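# Put phone on comic book, laptop onto its stand

## Task

Set the phone lying flat with all of it resting on top of the comic book, and place the laptop, still closed, on the laptop stand with its top surface facing up and one of its long edges butted against the stand's lips; when done, neither gripper may be in contact with the phone or the laptop.

## Robot and tools

Robot: two arms, left_arm and right_arm, each with six joints (waist, shoulder, elbow, wrist pitch, wrist yaw, wrist roll) and a two-finger parallel gripper. Joint limits in rad: waist -2.880..2.880, shoulder 0.000..3.142, elbow 0.000..3.019 (fully straight at 2.964), wrist pitch -1.693..1.571, wrist yaw -1.571..1.571, wrist roll -2.094..2.094. Loose objects may occasionally get nudged by an outside push.

Frame: everything uses the scene frame. Its origin sits at table-top height, halfway between the two arms' nominal bases; +z points up, +x points out over the table, and left_arm is on the +y side. Arm names do not correspond to left or right in the images. The true bases sit somewhat off their nominal spots; a BASES line, if present, gives their calibrated positions. Each gripper's fingers extend along its own +z axis and separate along its own y axis. The reported end_effector_position is the point between the finger pads, roughly 1 cm short of the fingertips. Printed positions and orientations may be off by up to a few cm, more at long reach.

execute_actions(actions, cameras): actions is a list of actions; each action is a table of 1 to 15 rows, each row run for one 1/30 s step; if fewer than 15 rows are given, the last row repeats to fill 15 steps. Every row holds 14 numbers in [-1, 1]: dx, dy, dz, rx, ry, rz, opening for left_arm, then the same seven for right_arm, always all 14. dx..rz are an offset from that arm's Hand target as it was when the action began (every row is measured from that same start, not from the row before), along scene axes; 1.0 equals 0.6 m of travel or 180 degrees of turn. rx, ry, rz form a single rotation vector, turning about the Hand target's position. A translation longer than 1.0 gets scaled down along its direction. Because each new action starts from the current Hand target, sending the same offset twice moves twice. opening is absolute, not an offset: +1 fully open (0.094 m), -1 closed. A 0 in the opening slot means half open, so to leave a gripper unchanged resend its present value (shown under Tool commands). Sending six zeros for an arm re-commands its current Hand target, which also ends a push against an obstacle only if you command a pose back past the gripper. An empty actions list just returns state and images. cameras selects images: omitted, null or ["all"] gives all, [] gives none; names are cam_head_left and cam_head_right (896x504 each); an unknown name voids the call.

move(target, speed, blend, opening_speed, blocking, cameras): target is one 14-number row (same layout and scale as above) or a list of up to 15 such rows; every row is an offset from the Hand targets at the move's start, not from the previous row. Grippers travel in straight lines, turning the short way, without avoiding obstacles or each other; all paths finish together, take at least 0.5 s and are cut off at 10 s. speed: m/s per arm path, 0.002 to 4.3, default 0.25 (rotation capped at twice that in rad/s); one value or one per target. blend: metres of corner rounding at intermediate targets, default 0. opening_speed: rate of opening change per second on the -1..+1 scale, minimum 0.2; use a low value when closing on anything fragile. blocking=false returns after about 0.5 s while the move continues. Faster moves lag and wander more and hit harder; aiming well past a contact presses harder. Keep paths away from an arm's own base, as passing near it can flip the shoulder posture. The result adds a move: line giving the ending (done, off_target, moving, held, fault) and any limits (paced = the commanded pose was clipped; held = a check withheld steps). done means within 10 mm and 2 degrees and at rest; neither done nor off_target tells you about contact.

wait(seconds): 0 to 10 s with arms holding their last command; a running move continues. stop(): brakes a running move, needing some distance. zoom_image(camera, region): enlarges [x0, y0, x1, y1] pixels (origin top-left, at most 504x504) of the latest image from cam_head_left or cam_head_right. finished_scene(scene): ends the current scene, given its number; irreversible, so only call it once the goal holds and the grippers are clear.

Motion notes: each step the commanded orientation is clipped to within 40 degrees of the measured one; Hand target then shows the clipped pose, which later offsets count from. Friction and gravity can leave a gripper a centimetre or more short; the next command (even zeros) asks again, and if still short add the missing distance. Very small moves may not start. With the wrist close to the waist axis, a small move can swing the whole arm.

Result lines: end_effector_position (m), end_effector_quat_wxyz, Hand target, Tool commands, Joint positions (last number per arm is measured finger gap in m), Joint velocities ("within noise" means still), Joint torques (sign toward larger joint values, includes arm weight; entries 3 and 4 wrap at ±28 N m), grip_measured (opening on the command scale; reads up to ~2.7 mm wide when empty, a few mm narrower than a squeezed part), grip_effort_nm (motor effort, negative closing, not pad force). To release, command an opening clearly above grip_measured.

Avoid: dropping things, letting go of moving objects, anything falling or being left off the table, hard hits or shoves, arms touching each other, a gripper closing on the other arm's fingers, and keeping arms loaded or stretched for long. Motors heat up; a MOTOR HOT line warns at 85 °C, and at 100 °C an OVER-TEMPERATURE FAULT makes that arm go limp for 30 to 60 s or more.

Each tool is called after "Call:" in YAML: its name, and indented under it one key for each argument.

## Session

Call:
execute_actions:
  actions: []

Scene clock: 0.00 s.
left_arm: end_effector_position=(+0.4917, +0.7724, +0.2723) grip_measured=+1.000 grip_effort_nm=n/a end_effector_quat_wxyz=(+0.538, +0.343, +0.763, +0.102) | right_arm: end_effector_position=(+0.0817, -0.5453, +0.1551) grip_measured=+1.000 grip_effort_nm=n/a end_effector_quat_wxyz=(-0.018, +0.931, +0.365, +0.017)
Joint positions: left_arm=[1.045 1.959 1.826 -0.901 1.086 1.589 0.094] | right_arm=[-1.159 1.068 0.818 -1.355 -0.035 1.239 0.094]
Joint velocities: within noise
Joint torques (N m): no reading
Motor temperatures (°C): left_arm=[23 25 27 24 28 25 28] | right_arm=[27 30 27 25 24 24 25]
Heat: left arm: hottest wrist yaw 28 °C; right arm: hottest shoulder 30 °C.
Hand target: left_arm +0.4939, +0.7763, +0.2941; +0.539, +0.352, +0.755, +0.121 | right_arm +0.0850, -0.5527, +0.1634; -0.006, +0.931, +0.366, +0.017
Tool commands: left_gripper/opening=+1.0 right_gripper/opening=+1.0

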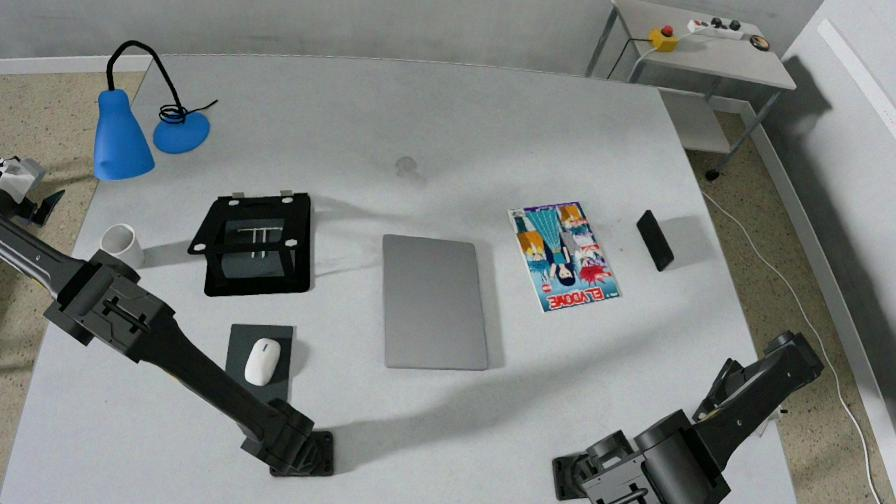

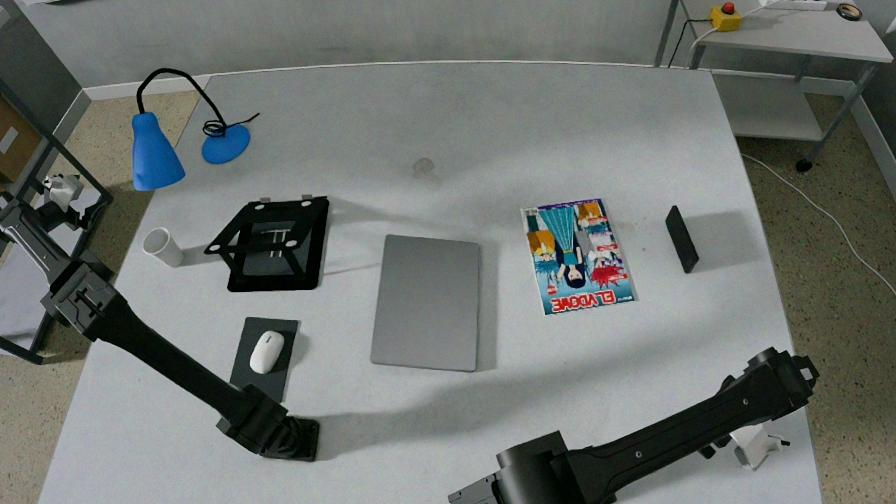

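Call:
zoom_image:
  camera: "cam_head_left"
  region: [170, 170, 350, 310]

Call:
zoom_image:
  camera: "cam_head_right"
  region: [190, 170, 370, 310]

Call:
zoom_image:
  camera: "cam_head_left"
  region: [360, 210, 530, 390]

Call:
zoom_image:
  camera: "cam_head_right"
  region: [500, 180, 740, 320]

Call:
zoom_image:
  camera: "cam_head_right"
  region: [350, 220, 520, 390]

Call:
zoom_image:
  camera: "cam_head_left"
  region: [600, 190, 720, 290]

Scaled by 2.800.

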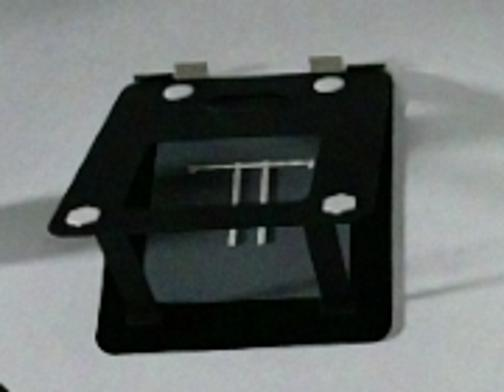

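Scaled by 2.800.

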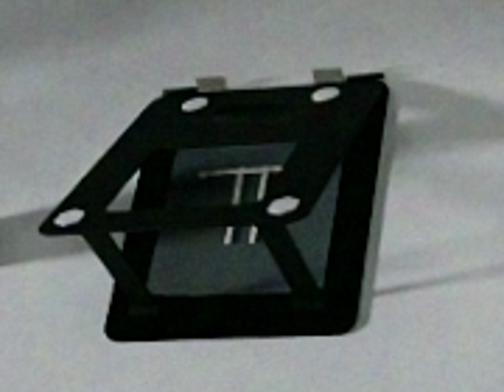

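Scaled by 2.800.

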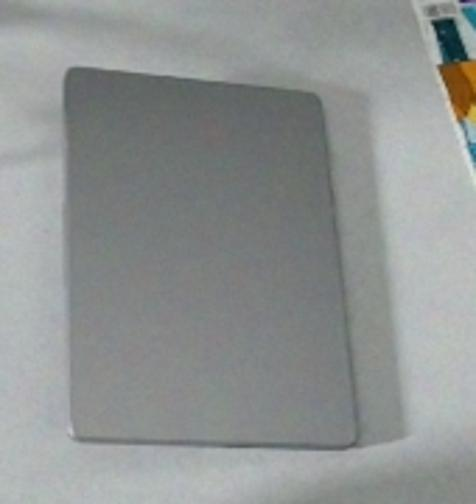

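Scaled by 2.100.

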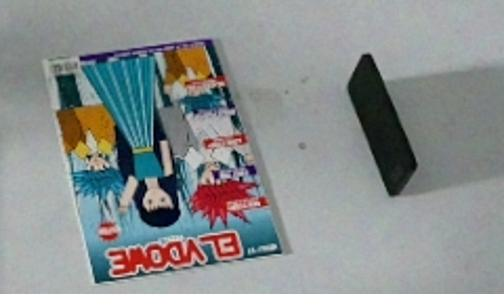

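Scaled by 2.965.

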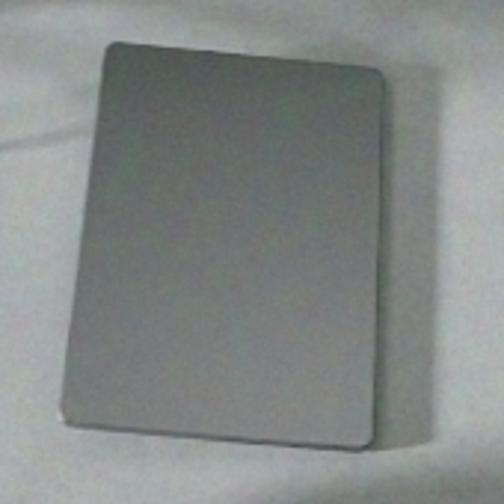

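Scaled by 4.200.

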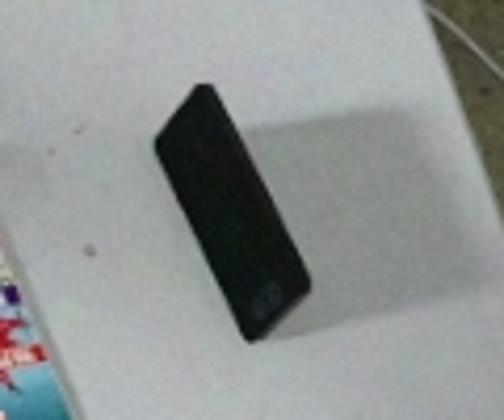

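Call:
move:
  target: [0,0,0,0,0,0,1,0.45,0,0.15,0,0,0,1]

Scene clock: 22.27 s.
left_arm: end_effector_position=(+0.4918, +0.7724, +0.2720) grip_measured=+1.000 grip_effort_nm=0.022 end_effector_quat_wxyz=(+0.538, +0.343, +0.763, +0.102) | right_arm: end_effector_position=(+0.3386, -0.5454, +0.2399) grip_measured=+1.000 grip_effort_nm=-0.007 end_effector_quat_wxyz=(-0.018, +0.931, +0.366, +0.010)
Joint positions: left_arm=[1.045 1.959 1.826 -0.901 1.086 1.589 0.094] | right_arm=[-0.59 1.493 1.42 -1.515 -0.038 1.808 0.094]
Joint velocities: within noise
Joint torques (N m): left_arm=[-1.9 -23.94 13.7 1.02 0.51 -0.05] | right_arm=[0.97 -12.86 12.74 -0.43 0.14 0.22]
Motor temperatures (°C): left_arm=[23 27 29 24 28 24 27] | right_arm=[27 30 32 25 24 24 25]
Heat: left arm: hottest elbow 29 °C; right arm: hottest elbow 32 °C.
Hand target: left_arm +0.4939, +0.7763, +0.2941; +0.539, +0.352, +0.755, +0.121 | right_arm +0.3549, -0.5528, +0.2536; -0.006, +0.931, +0.365, +0.017
Off the commanded pose: left_arm 0.023 m, 3 deg | right_arm 0.022 m, 2 deg.
move: off_target (left_arm, right_arm)

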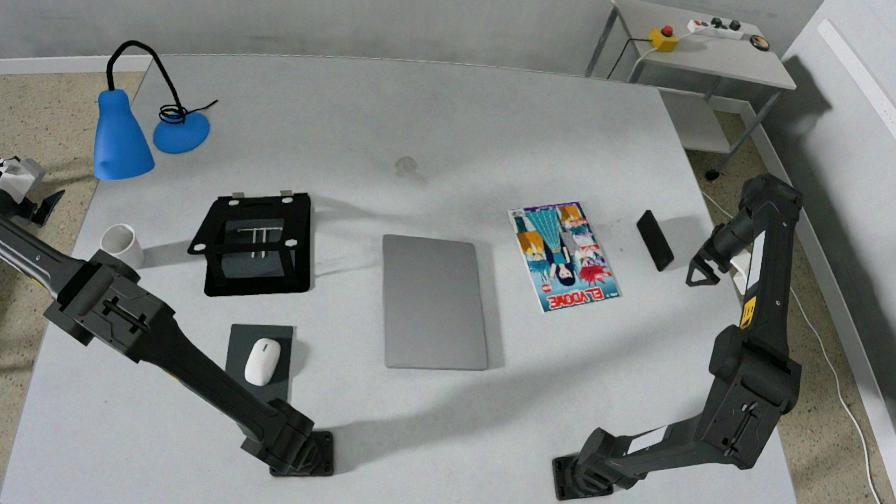

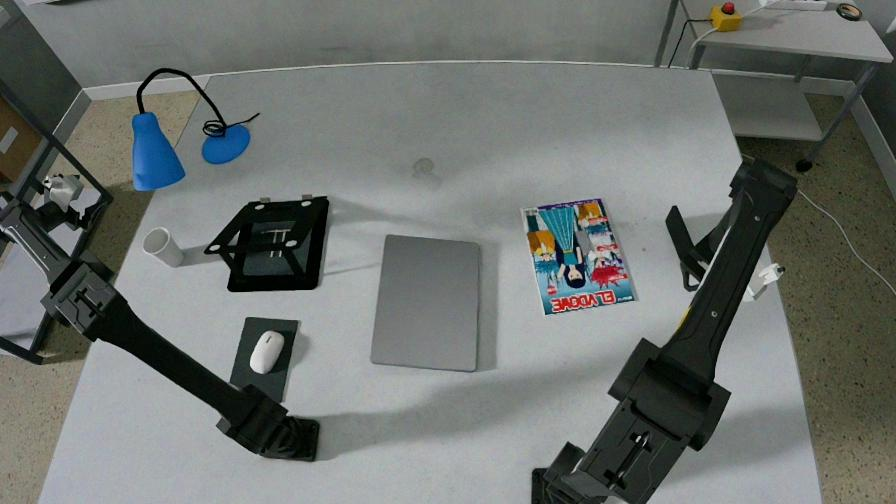

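Call:
move:
  target: [0,0,0,0,0,0,1,-0.09,0.05,-0.32,0,0,0,-1]

Call:
zoom_image:
  camera: "cam_head_left"
  region: [540, 190, 780, 430]

Call:
zoom_image:
  camera: "cam_head_right"
  region: [540, 190, 780, 430]

Call:
move:
  target: [0,0,0,0,0,0,1,0,0.42,0,0,0,0,-1]

Call:
zoom_image:
  camera: "cam_head_left"
  region: [440, 230, 680, 470]

Call:
zoom_image:
  camera: "cam_head_right"
  region: [440, 230, 680, 470]

Scene clock: 29.77 s.
left_arm: end_effector_position=(+0.4917, +0.7724, +0.2723) grip_measured=+1.000 grip_effort_nm=0.027 end_effector_quat_wxyz=(+0.538, +0.343, +0.763, +0.102) | right_arm: end_effector_position=(+0.3046, -0.5230, +0.0732) grip_measured=-0.991 grip_effort_nm=-0.496 end_effector_quat_wxyz=(+0.002, +0.930, +0.366, +0.024)
Joint positions: left_arm=[1.045 1.959 1.826 -0.901 1.086 1.589 0.094] | right_arm=[-0.59 1.492 0.958 -1.006 -0.037 1.808 0]
Joint velocities: within noise
Joint torques (N m): left_arm=[-1.44 -23.88 13.85 1.09 0.51 -0.02] | right_arm=[0.26 -11.75 6.39 0.5 0.13 0.12]
Motor temperatures (°C): left_arm=[23 28 30 24 28 24 27] | right_arm=[27 31 32 25 24 24 25]
Heat: left arm: hottest elbow 30 °C; right arm: hottest elbow 32 °C.
Hand target: left_arm +0.4939, +0.7763, +0.2941; +0.539, +0.352, +0.755, +0.121 | right_arm +0.3009, -0.5228, +0.0615; -0.006, +0.931, +0.365, +0.017
Off the commanded pose: left_arm 0.022 m, 3 deg | right_arm 0.012 m, 1 deg.
move: off_target (left_arm, right_arm)

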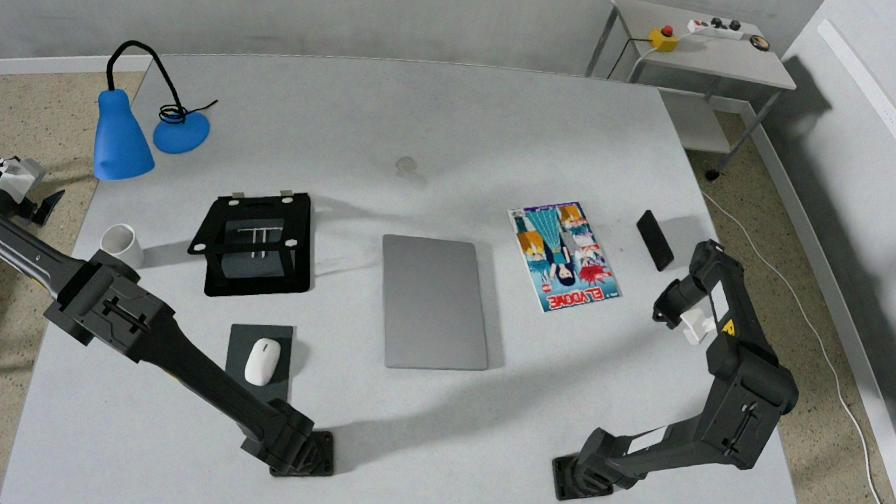

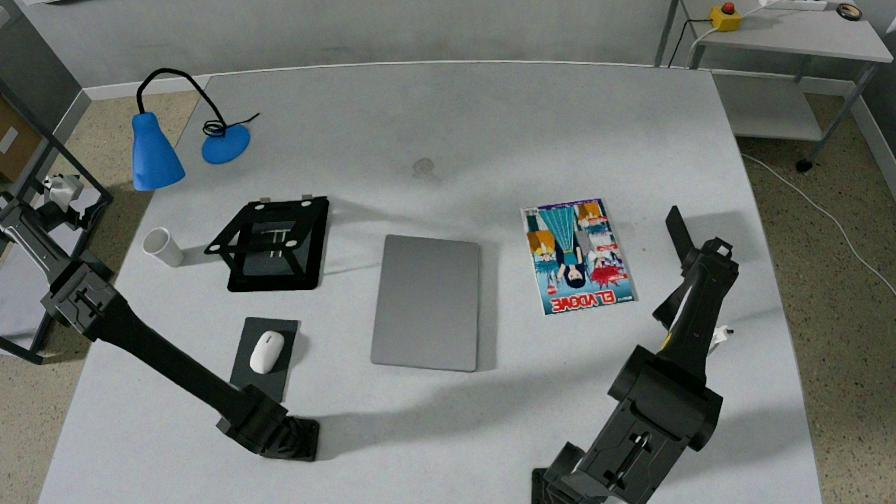

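Scaled by 2.100.

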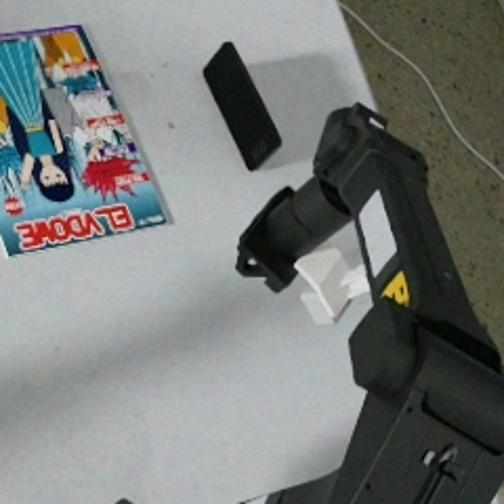

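Scaled by 2.100.

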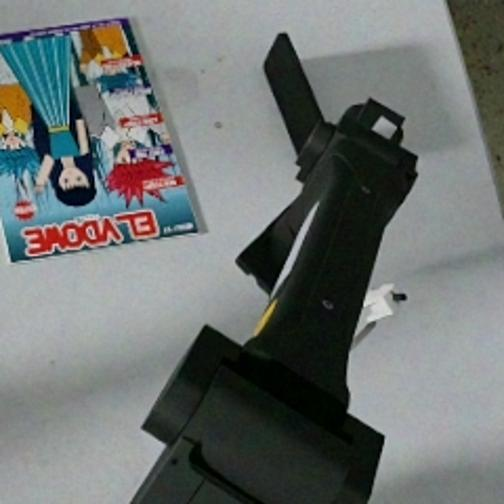

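Scene clock: 31.30 s.
left_arm: end_effector_position=(+0.4917, +0.7724, +0.2723) grip_measured=+1.000 grip_effort_nm=0.022 end_effector_quat_wxyz=(+0.538, +0.343, +0.763, +0.102) | right_arm: end_effector_position=(+0.3003, -0.2757, +0.0619) grip_measured=-0.991 grip_effort_nm=-0.491 end_effector_quat_wxyz=(-0.084, +0.856, +0.507, +0.050)
Joint positions: left_arm=[1.045 1.959 1.826 -0.901 1.086 1.589 0.094] | right_arm=[-0.003 1.364 0.78 -0.986 -0.195 2.075 0]
Joint velocities: within noise
Joint torques (N m): left_arm=[-1.49 -23.24 13.64 1.35 0.52 -0.03] | right_arm=[1.2 -9.47 7.24 -0.08 -0.13 0.22]
Motor temperatures (°C): left_arm=[23 28 30 24 28 24 27] | right_arm=[27 31 32 25 24 24 25]
Heat: left arm: hottest elbow 30 °C; right arm: hottest elbow 32 °C.
Hand target: left_arm +0.4939, +0.7763, +0.2941; +0.539, +0.352, +0.755, +0.121 | right_arm +0.3010, -0.2708, +0.0616; -0.006, +0.931, +0.366, +0.017
Off the commanded pose: left_arm 0.022 m, 3 deg | right_arm 0.005 m, 21 deg.
joint sent to its limit (right arm) — joint 6 (wrist roll), upper limit. The joint targets are off in orientation, not in position.
move: off_target (left_arm, right_arm)

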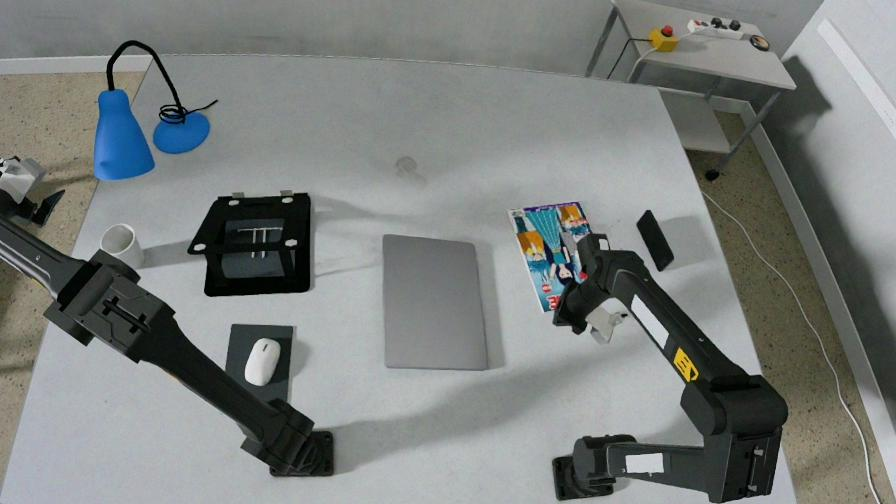

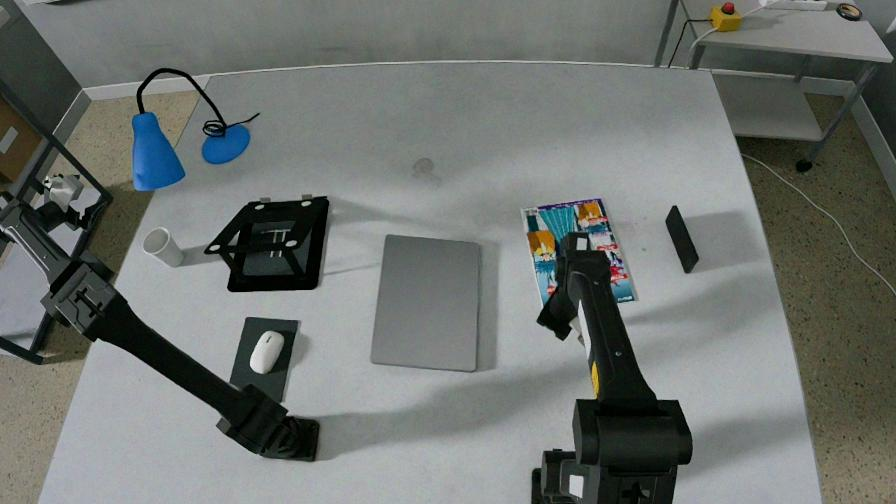

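Scaled by 2.100.

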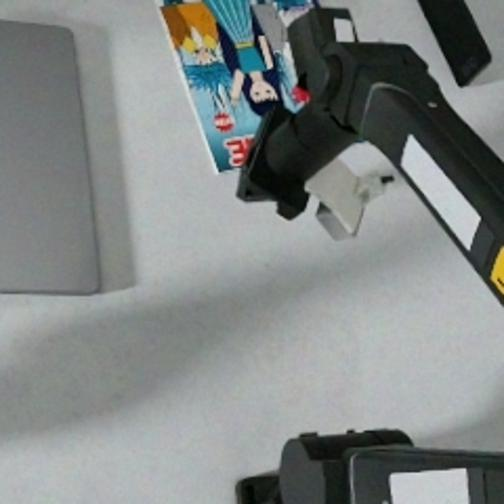

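Scaled by 2.100.

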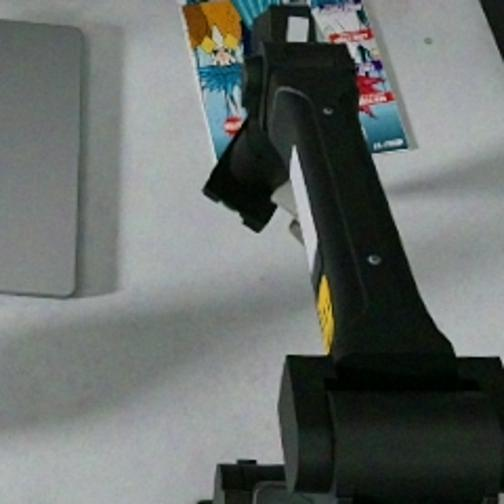

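Call:
move:
  target:
    - [0,0,0,0,0,0,1,0,0,0.3,0,0,0.2,0]
    - [0,0,0,0,0,0,1,0.382,-0.532,0.33,0,0,0.828,0]

Call:
zoom_image:
  camera: "cam_head_left"
  region: [580, 150, 760, 330]

Call:
zoom_image:
  camera: "cam_head_right"
  region: [580, 150, 760, 330]

Scene clock: 75.07 s.
left_arm: end_effector_position=(+0.4917, +0.7724, +0.2723) grip_measured=+1.000 grip_effort_nm=0.022 end_effector_quat_wxyz=(+0.538, +0.343, +0.763, +0.102) | right_arm: end_effector_position=(+0.5194, -0.5782, +0.2535) grip_measured=-0.001 grip_effort_nm=0.061 end_effector_quat_wxyz=(+0.000, -0.105, +0.994, -0.013)
Joint positions: left_arm=[1.045 1.959 1.826 -0.901 1.086 1.589 0.094] | right_arm=[-0.455 1.958 2.073 -1.672 0.021 -0.659 0.047]
Joint velocities: within noise
Joint torques (N m): left_arm=[-0.67 -23.65 13.55 0.95 0.55 -0.07] | right_arm=[-0.26 -20.6 12.83 -0.2 0.03 0.11]
Motor temperatures (°C): left_arm=[23 30 33 24 28 24 27] | right_arm=[27 31 34 25 24 24 25]
Heat: left arm: hottest elbow 33 °C; right arm: hottest elbow 34 °C.
Hand target: left_arm +0.4939, +0.7763, +0.2941; +0.539, +0.352, +0.755, +0.121 | right_arm +0.5302, -0.5899, +0.2595; -0.018, -0.104, +0.994, -0.001
Off the commanded pose: left_arm 0.022 m, 3 deg | right_arm 0.017 m, 2 deg.
joint sent to its limit (right arm) — joint 4 (wrist pitch), lower limit. The joint targets are off in orientation, not in position.
move: off_target (left_arm, right_arm)

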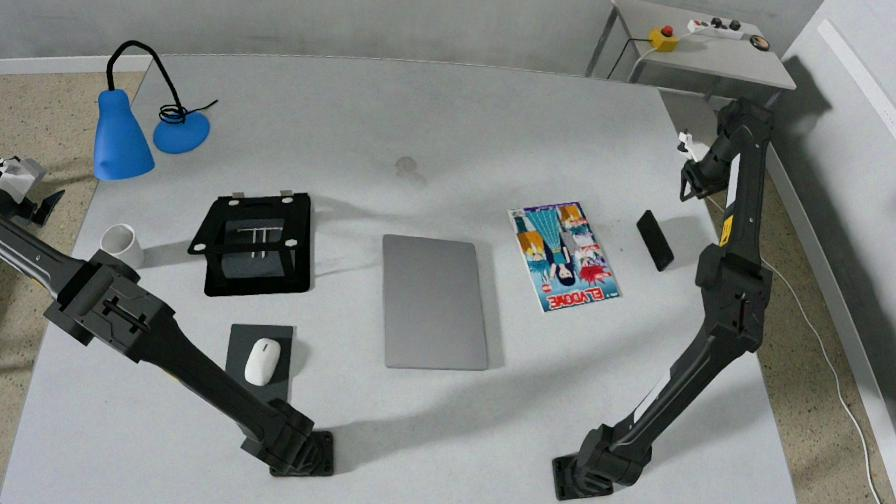

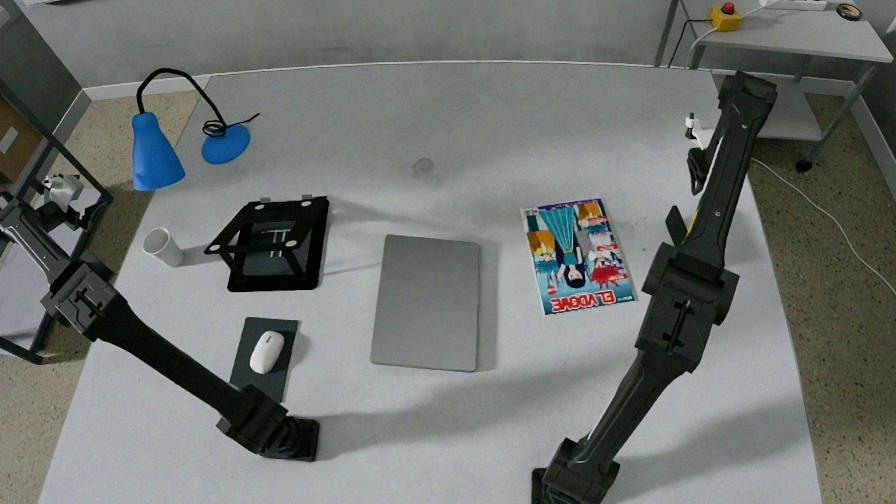

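Scaled by 2.800.

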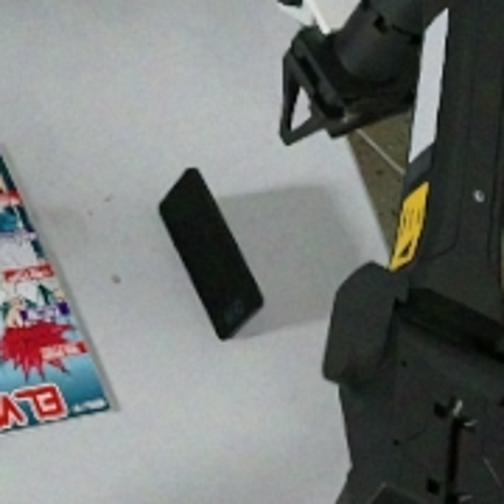

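Scaled by 2.800.

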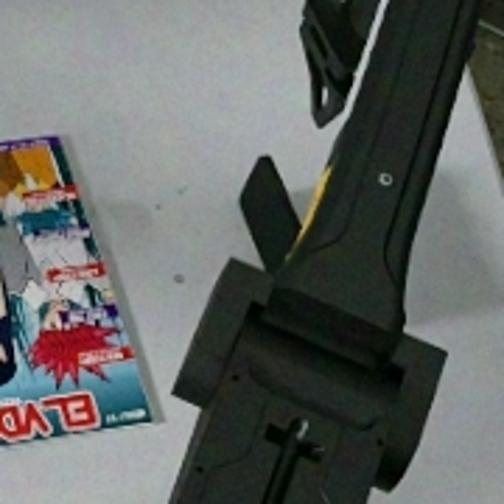

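Call:
move:
  target: [0,0,0,0,0,0,1,-0.03,-0.03,-0.15,0,0,0,0.3]

Call:
zoom_image:
  camera: "cam_head_left"
  region: [600, 170, 720, 290]

Call:
zoom_image:
  camera: "cam_head_right"
  region: [620, 150, 740, 270]

Scene clock: 81.20 s.
left_arm: end_effector_position=(+0.4917, +0.7724, +0.2723) grip_measured=+1.000 grip_effort_nm=0.027 end_effector_quat_wxyz=(+0.538, +0.343, +0.763, +0.102) | right_arm: end_effector_position=(+0.5124, -0.6028, +0.1826) grip_measured=+0.299 grip_effort_nm=0.066 end_effector_quat_wxyz=(-0.013, -0.103, +0.995, -0.004)
Joint positions: left_arm=[1.045 1.959 1.826 -0.901 1.086 1.589 0.094] | right_arm=[-0.495 1.99 1.937 -1.533 0.022 -0.697 0.061]
Joint velocities: within noise
Joint torques (N m): left_arm=[-1.38 -23.88 13.55 1.06 0.53 -0.05] | right_arm=[-0.09 -22.01 8.01 0.46 0.06 0.06]
Motor temperatures (°C): left_arm=[23 30 33 24 28 24 27] | right_arm=[27 31 35 25 24 23 25]
Heat: left arm: hottest elbow 33 °C; right arm: hottest elbow 35 °C.
Hand target: left_arm +0.4939, +0.7763, +0.2941; +0.539, +0.352, +0.755, +0.121 | right_arm +0.5122, -0.6079, +0.1694; -0.018, -0.104, +0.994, -0.001
Off the commanded pose: left_arm 0.022 m, 3 deg | right_arm 0.014 m, 1 deg.
move: off_target (left_arm, right_arm)

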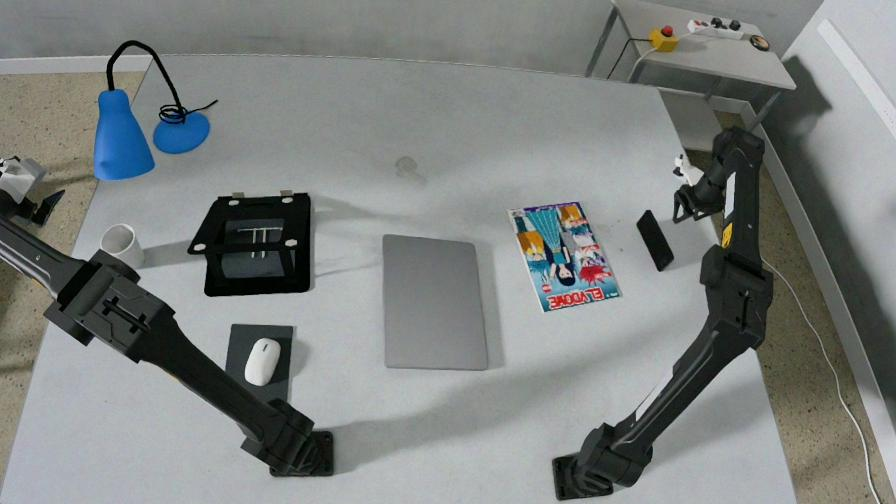

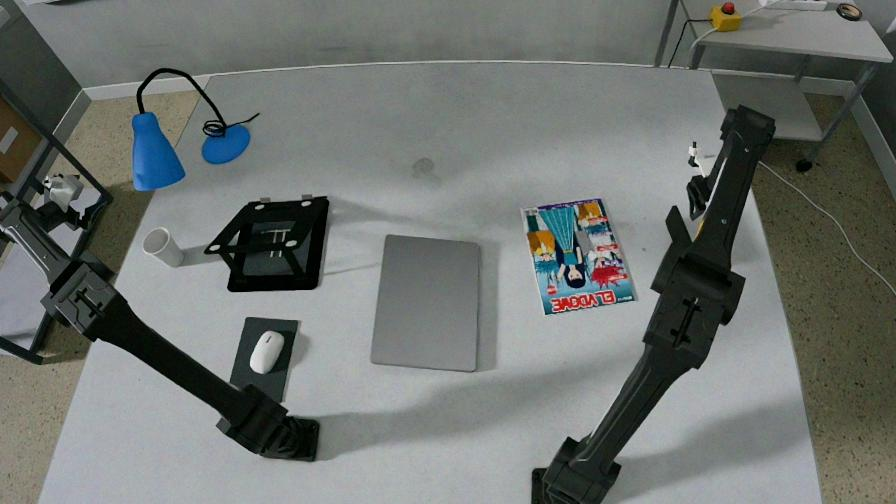

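Scaled by 4.200.

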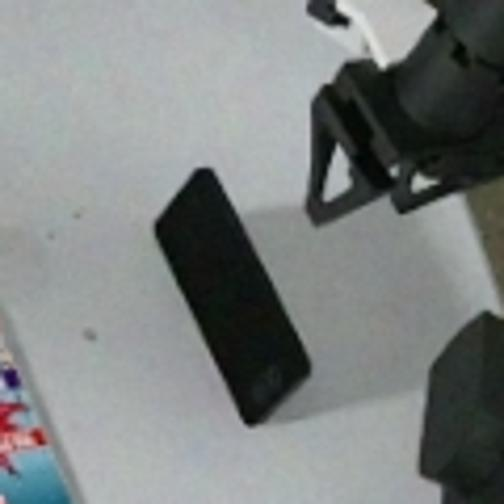

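Scaled by 4.200.

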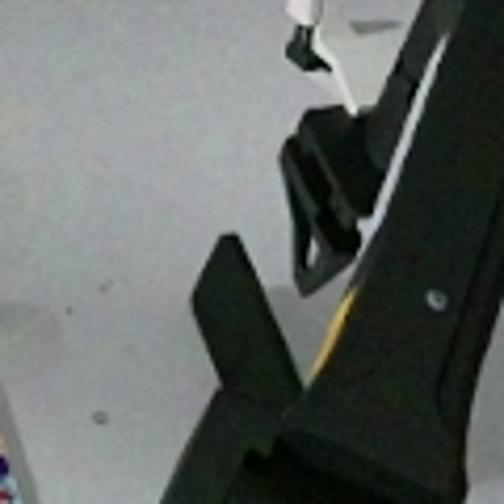

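Call:
move:
  target: [0,0,0,0,0,0,1,0.02,0.0,-0.13,0,0,0,1]

Call:
zoom_image:
  camera: "cam_head_left"
  region: [600, 170, 720, 290]

Call:
zoom_image:
  camera: "cam_head_right"
  region: [620, 150, 740, 270]

Scene clock: 87.20 s.
left_arm: end_effector_position=(+0.4918, +0.7724, +0.2720) grip_measured=+1.000 grip_effort_nm=0.022 end_effector_quat_wxyz=(+0.538, +0.343, +0.763, +0.102) | right_arm: end_effector_position=(+0.5224, -0.6082, +0.1044) grip_measured=+0.999 grip_effort_nm=0.066 end_effector_quat_wxyz=(-0.013, -0.104, +0.995, -0.004)
Joint positions: left_arm=[1.045 1.959 1.826 -0.901 1.086 1.589 0.094] | right_arm=[-0.495 2.056 1.836 -1.368 0.022 -0.698 0.094]
Joint velocities: within noise
Joint torques (N m): left_arm=[-1.61 -22.65 13.75 1.28 0.5 -0.03] | right_arm=[0.56 -22.71 7.98 0.49 0.05 0.16]
Motor temperatures (°C): left_arm=[23 30 33 24 28 24 27] | right_arm=[27 31 35 25 24 23 25]
Heat: left arm: hottest elbow 33 °C; right arm: hottest elbow 35 °C.
Hand target: left_arm +0.4940, +0.7763, +0.2938; +0.539, +0.352, +0.755, +0.121 | right_arm +0.5242, -0.6080, +0.0915; -0.018, -0.104, +0.994, -0.001
Off the commanded pose: left_arm 0.023 m, 3 deg | right_arm 0.013 m, 1 deg.
move: off_target (left_arm, right_arm)

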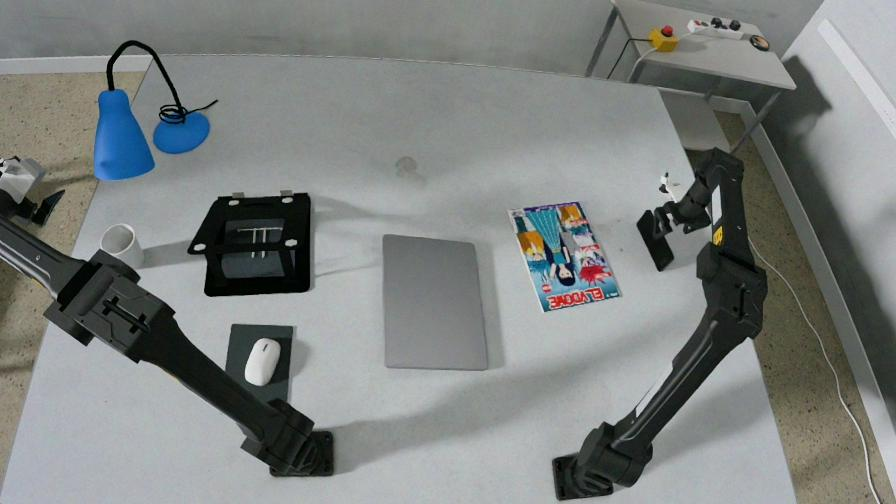

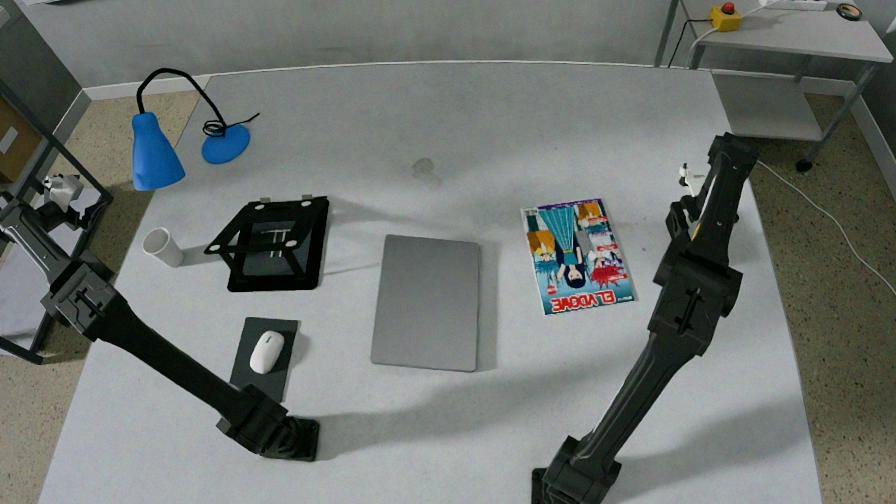

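Scaled by 4.200.

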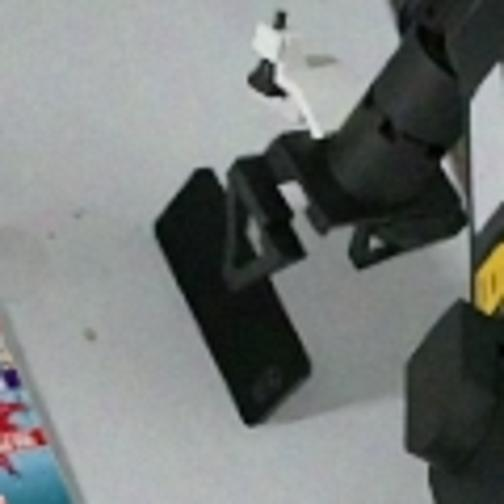

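Scaled by 4.200.

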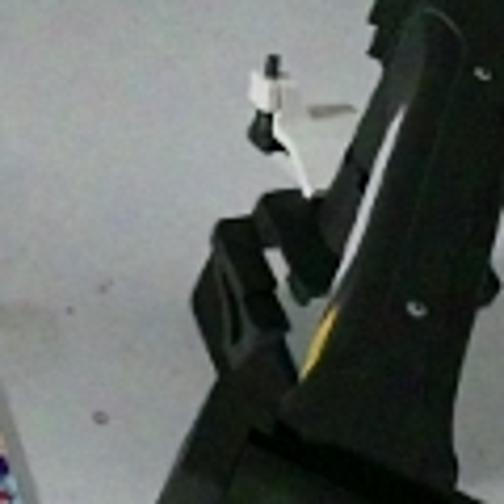

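Call:
move:
  target:
    - [0,0,0,0,0,0,1,0.025,0.005,-0.04,0,0,0,1]
    - [0,0,0,0,0,0,1,0.025,0.005,-0.092,0,0,0,1]
  speed: 0.12

Call:
zoom_image:
  camera: "cam_head_left"
  region: [600, 170, 720, 290]

Call:
zoom_image:
  camera: "cam_head_right"
  region: [620, 150, 740, 270]

Scene clock: 94.60 s.
left_arm: end_effector_position=(+0.4918, +0.7724, +0.2720) grip_measured=+1.000 grip_effort_nm=0.027 end_effector_quat_wxyz=(+0.538, +0.343, +0.763, +0.102) | right_arm: end_effector_position=(+0.5376, -0.6124, +0.0565) grip_measured=+0.999 grip_effort_nm=0.071 end_effector_quat_wxyz=(-0.008, -0.102, +0.995, -0.008)
Joint positions: left_arm=[1.045 1.959 1.826 -0.901 1.086 1.589 0.094] | right_arm=[-0.49 2.125 1.822 -1.271 0.022 -0.688 0.094]
Joint velocities: within noise
Joint torques (N m): left_arm=[-1.85 -23.53 13.72 1.16 0.5 -0.03] | right_arm=[1.26 -22.65 7.42 0.46 0.05 0.22]
Motor temperatures (°C): left_arm=[23 30 33 24 28 24 27] | right_arm=[27 32 34 25 24 23 25]
Heat: left arm: hottest elbow 33 °C; right arm: hottest elbow 34 °C.
Hand target: left_arm +0.4940, +0.7763, +0.2938; +0.539, +0.352, +0.755, +0.121 | right_arm +0.5392, -0.6050, +0.0364; -0.018, -0.104, +0.994, -0.002
Off the commanded pose: left_arm 0.022 m, 3 deg | right_arm 0.022 m, 1 deg.
move: off_target (left_arm, right_arm)

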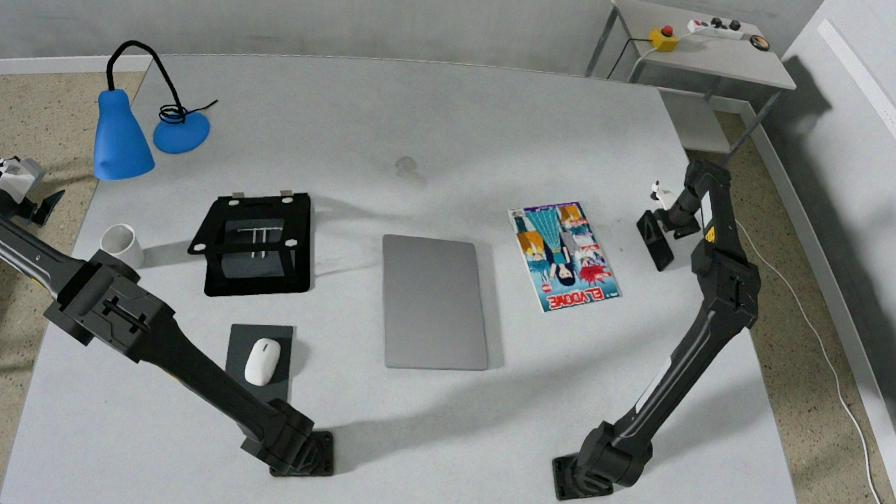

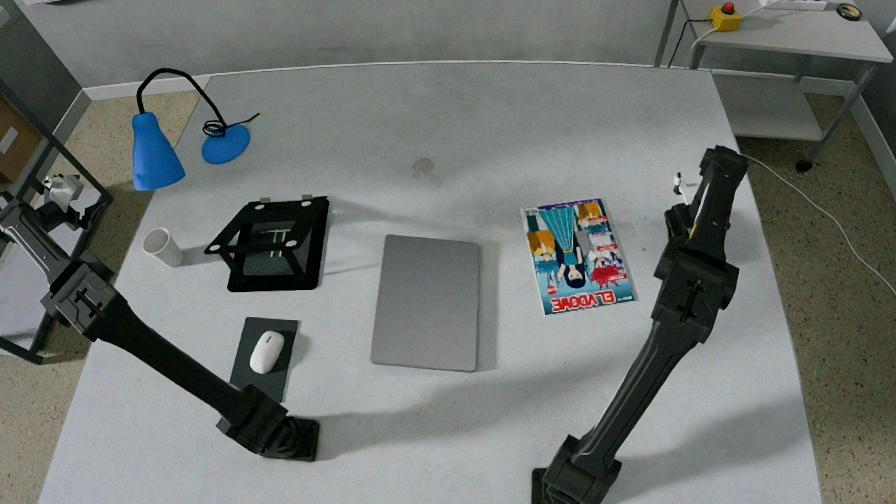

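Scaled by 4.200.

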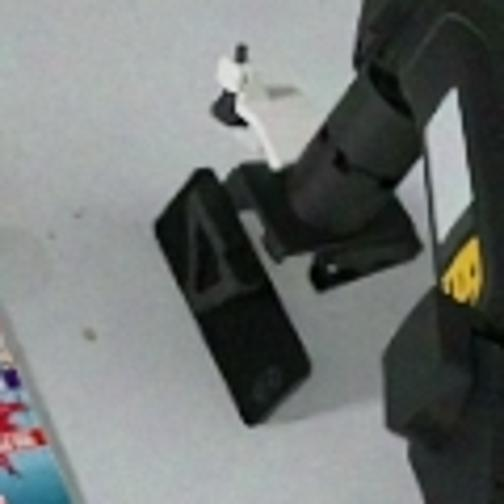

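Scaled by 4.200.

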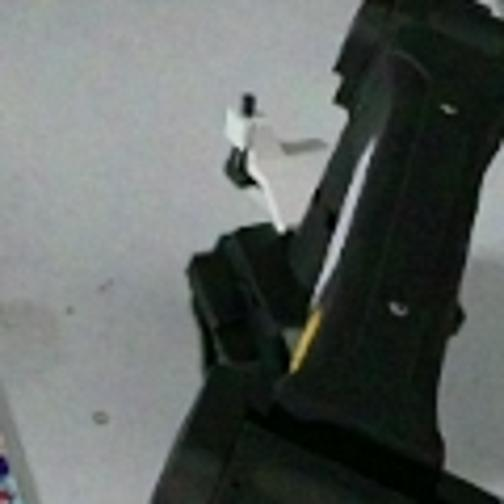

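Call:
move:
  target: [0,0,0,0,0,0,1,0,0.006,0,0,0,0,-0.9]
  opening_speed: 0.5

Call:
zoom_image:
  camera: "cam_head_left"
  region: [600, 170, 720, 290]

Scene clock: 100.77 s.
left_arm: end_effector_position=(+0.4917, +0.7724, +0.2723) grip_measured=+1.000 grip_effort_nm=0.022 end_effector_quat_wxyz=(+0.538, +0.343, +0.763, +0.102) | right_arm: end_effector_position=(+0.5403, -0.6076, +0.0558) grip_measured=-0.840 grip_effort_nm=-0.979 end_effector_quat_wxyz=(-0.007, -0.103, +0.995, -0.008)
Joint positions: left_arm=[1.045 1.959 1.826 -0.901 1.086 1.589 0.094] | right_arm=[-0.482 2.125 1.82 -1.268 0.021 -0.683 0.008]
Joint velocities: within noise
Joint torques (N m): left_arm=[-1.2 -23.47 13.63 1.16 0.57 -0.05] | right_arm=[1.03 -23.18 6.98 0.47 0.05 0.22]
Motor temperatures (°C): left_arm=[23 30 34 24 28 24 27] | right_arm=[27 32 35 25 24 23 25]
Heat: left arm: hottest elbow 34 °C; right arm: hottest elbow 35 °C.
Hand target: left_arm +0.4940, +0.7763, +0.2938; +0.539, +0.352, +0.755, +0.121 | right_arm +0.5392, -0.6014, +0.0364; -0.018, -0.104, +0.994, -0.002
Off the commanded pose: left_arm 0.022 m, 3 deg | right_arm 0.020 m, 1 deg.
move: off_target (left_arm, right_arm)

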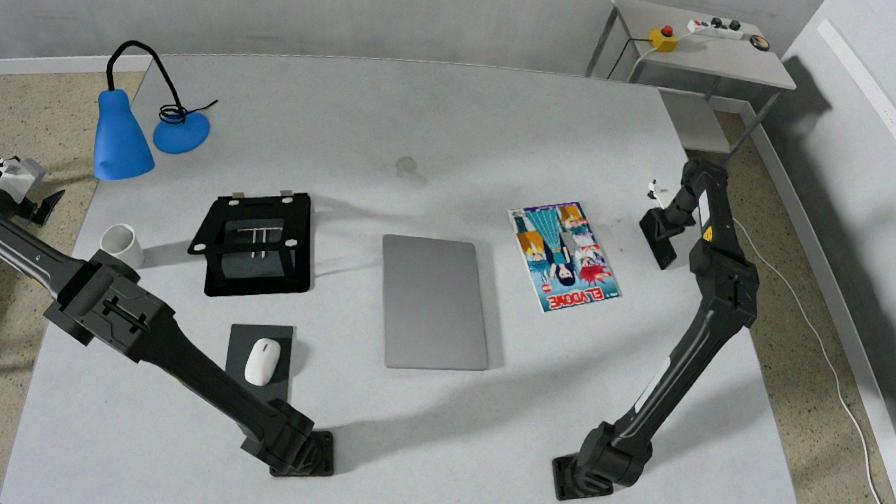

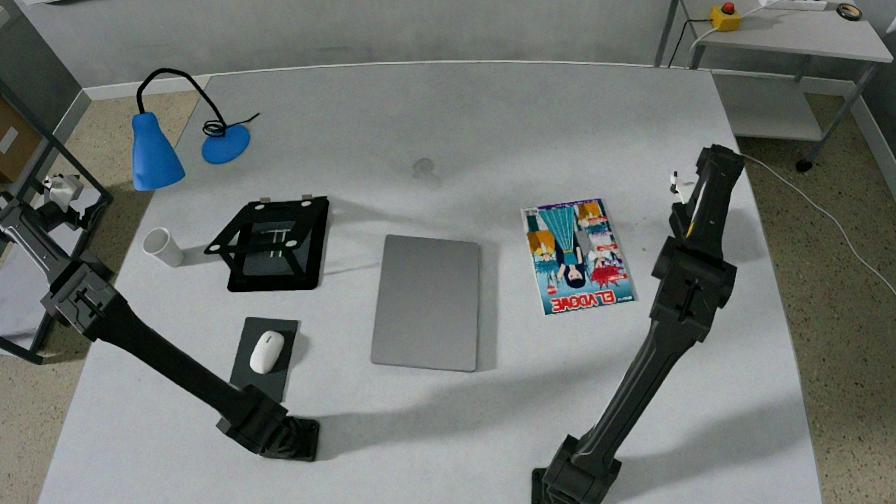

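Scaled by 4.200.

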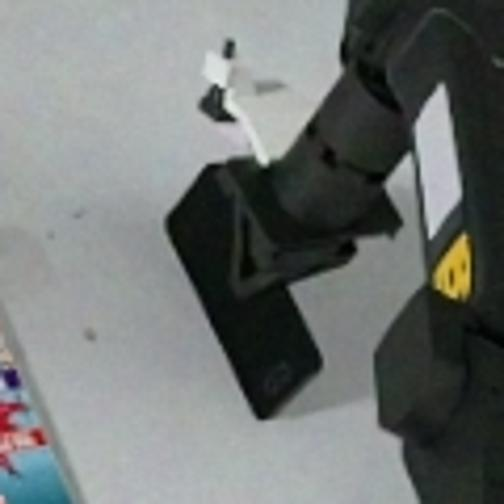

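Call:
move:
  target:
    - [0,0,0,0,0,0,1,0,0,0.2,0,0,0,-0.9]
    - [0,0,0,0,0,0,1,-0.019,0.405,0.25,0.326,0.07,0,-0.9]
  speed: 0.3

Call:
zoom_image:
  camera: "cam_head_left"
  region: [480, 130, 720, 330]

Call:
zoom_image:
  camera: "cam_head_right"
  region: [480, 130, 720, 330]

Scene clock: 113.93 s.
left_arm: end_effector_position=(+0.4918, +0.7724, +0.2720) grip_measured=+1.000 grip_effort_nm=0.022 end_effector_quat_wxyz=(+0.538, +0.343, +0.763, +0.102) | right_arm: end_effector_position=(+0.5329, -0.3639, +0.1668) grip_measured=-0.842 grip_effort_nm=-1.038 end_effector_quat_wxyz=(+0.036, -0.043, +0.895, +0.443)
Joint positions: left_arm=[1.045 1.959 1.826 -0.901 1.086 1.589 0.094] | right_arm=[-0.335 2.021 1.75 -1.668 -0.865 -0.598 0.007]
Joint velocities: within noise
Joint torques (N m): left_arm=[-1.08 -23.3 13.61 1.03 0.48 -0.07] | right_arm=[0.79 -25.41 6.87 -0.92 -0.68 0.14]
Motor temperatures (°C): left_arm=[23 31 34 24 28 24 27] | right_arm=[27 34 34 25 24 23 26]
Heat: left arm: hottest elbow 34 °C; right arm: hottest shoulder 34 °C.
Hand target: left_arm +0.4940, +0.7763, +0.2938; +0.539, +0.352, +0.755, +0.121 | right_arm +0.5278, -0.3584, +0.1863; -0.069, -0.099, +0.860, +0.496
Off the commanded pose: left_arm 0.022 m, 3 deg | right_arm 0.021 m, 15 deg.
joint sent to its limit (right arm) — joint 4 (wrist pitch), lower limit. The joint targets are off in orientation, not in position.
move: off_target (left_arm, right_arm)

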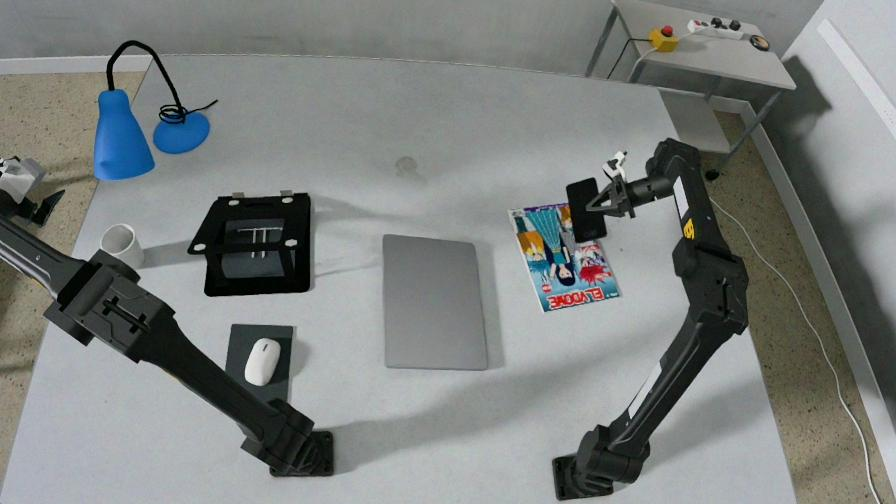

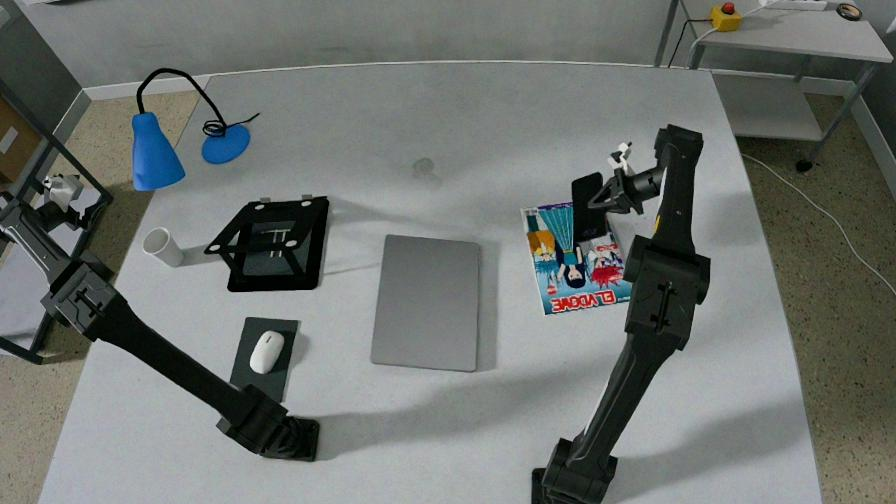

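Scaled by 2.100.

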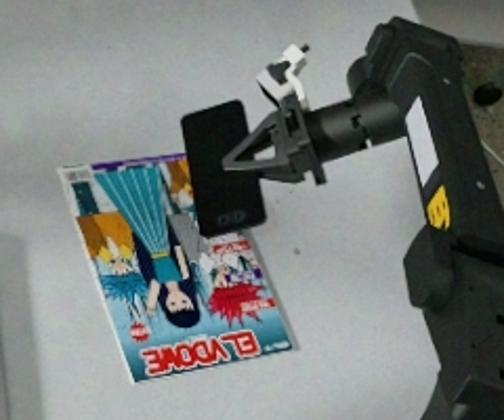

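Scaled by 2.100.

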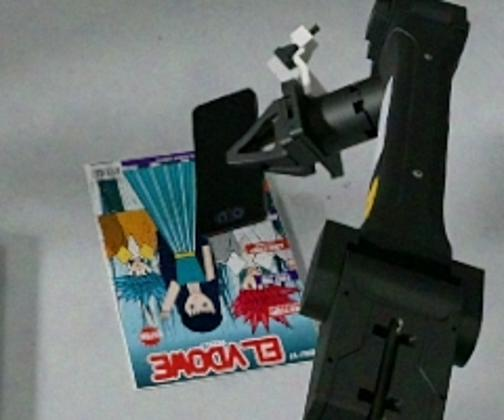

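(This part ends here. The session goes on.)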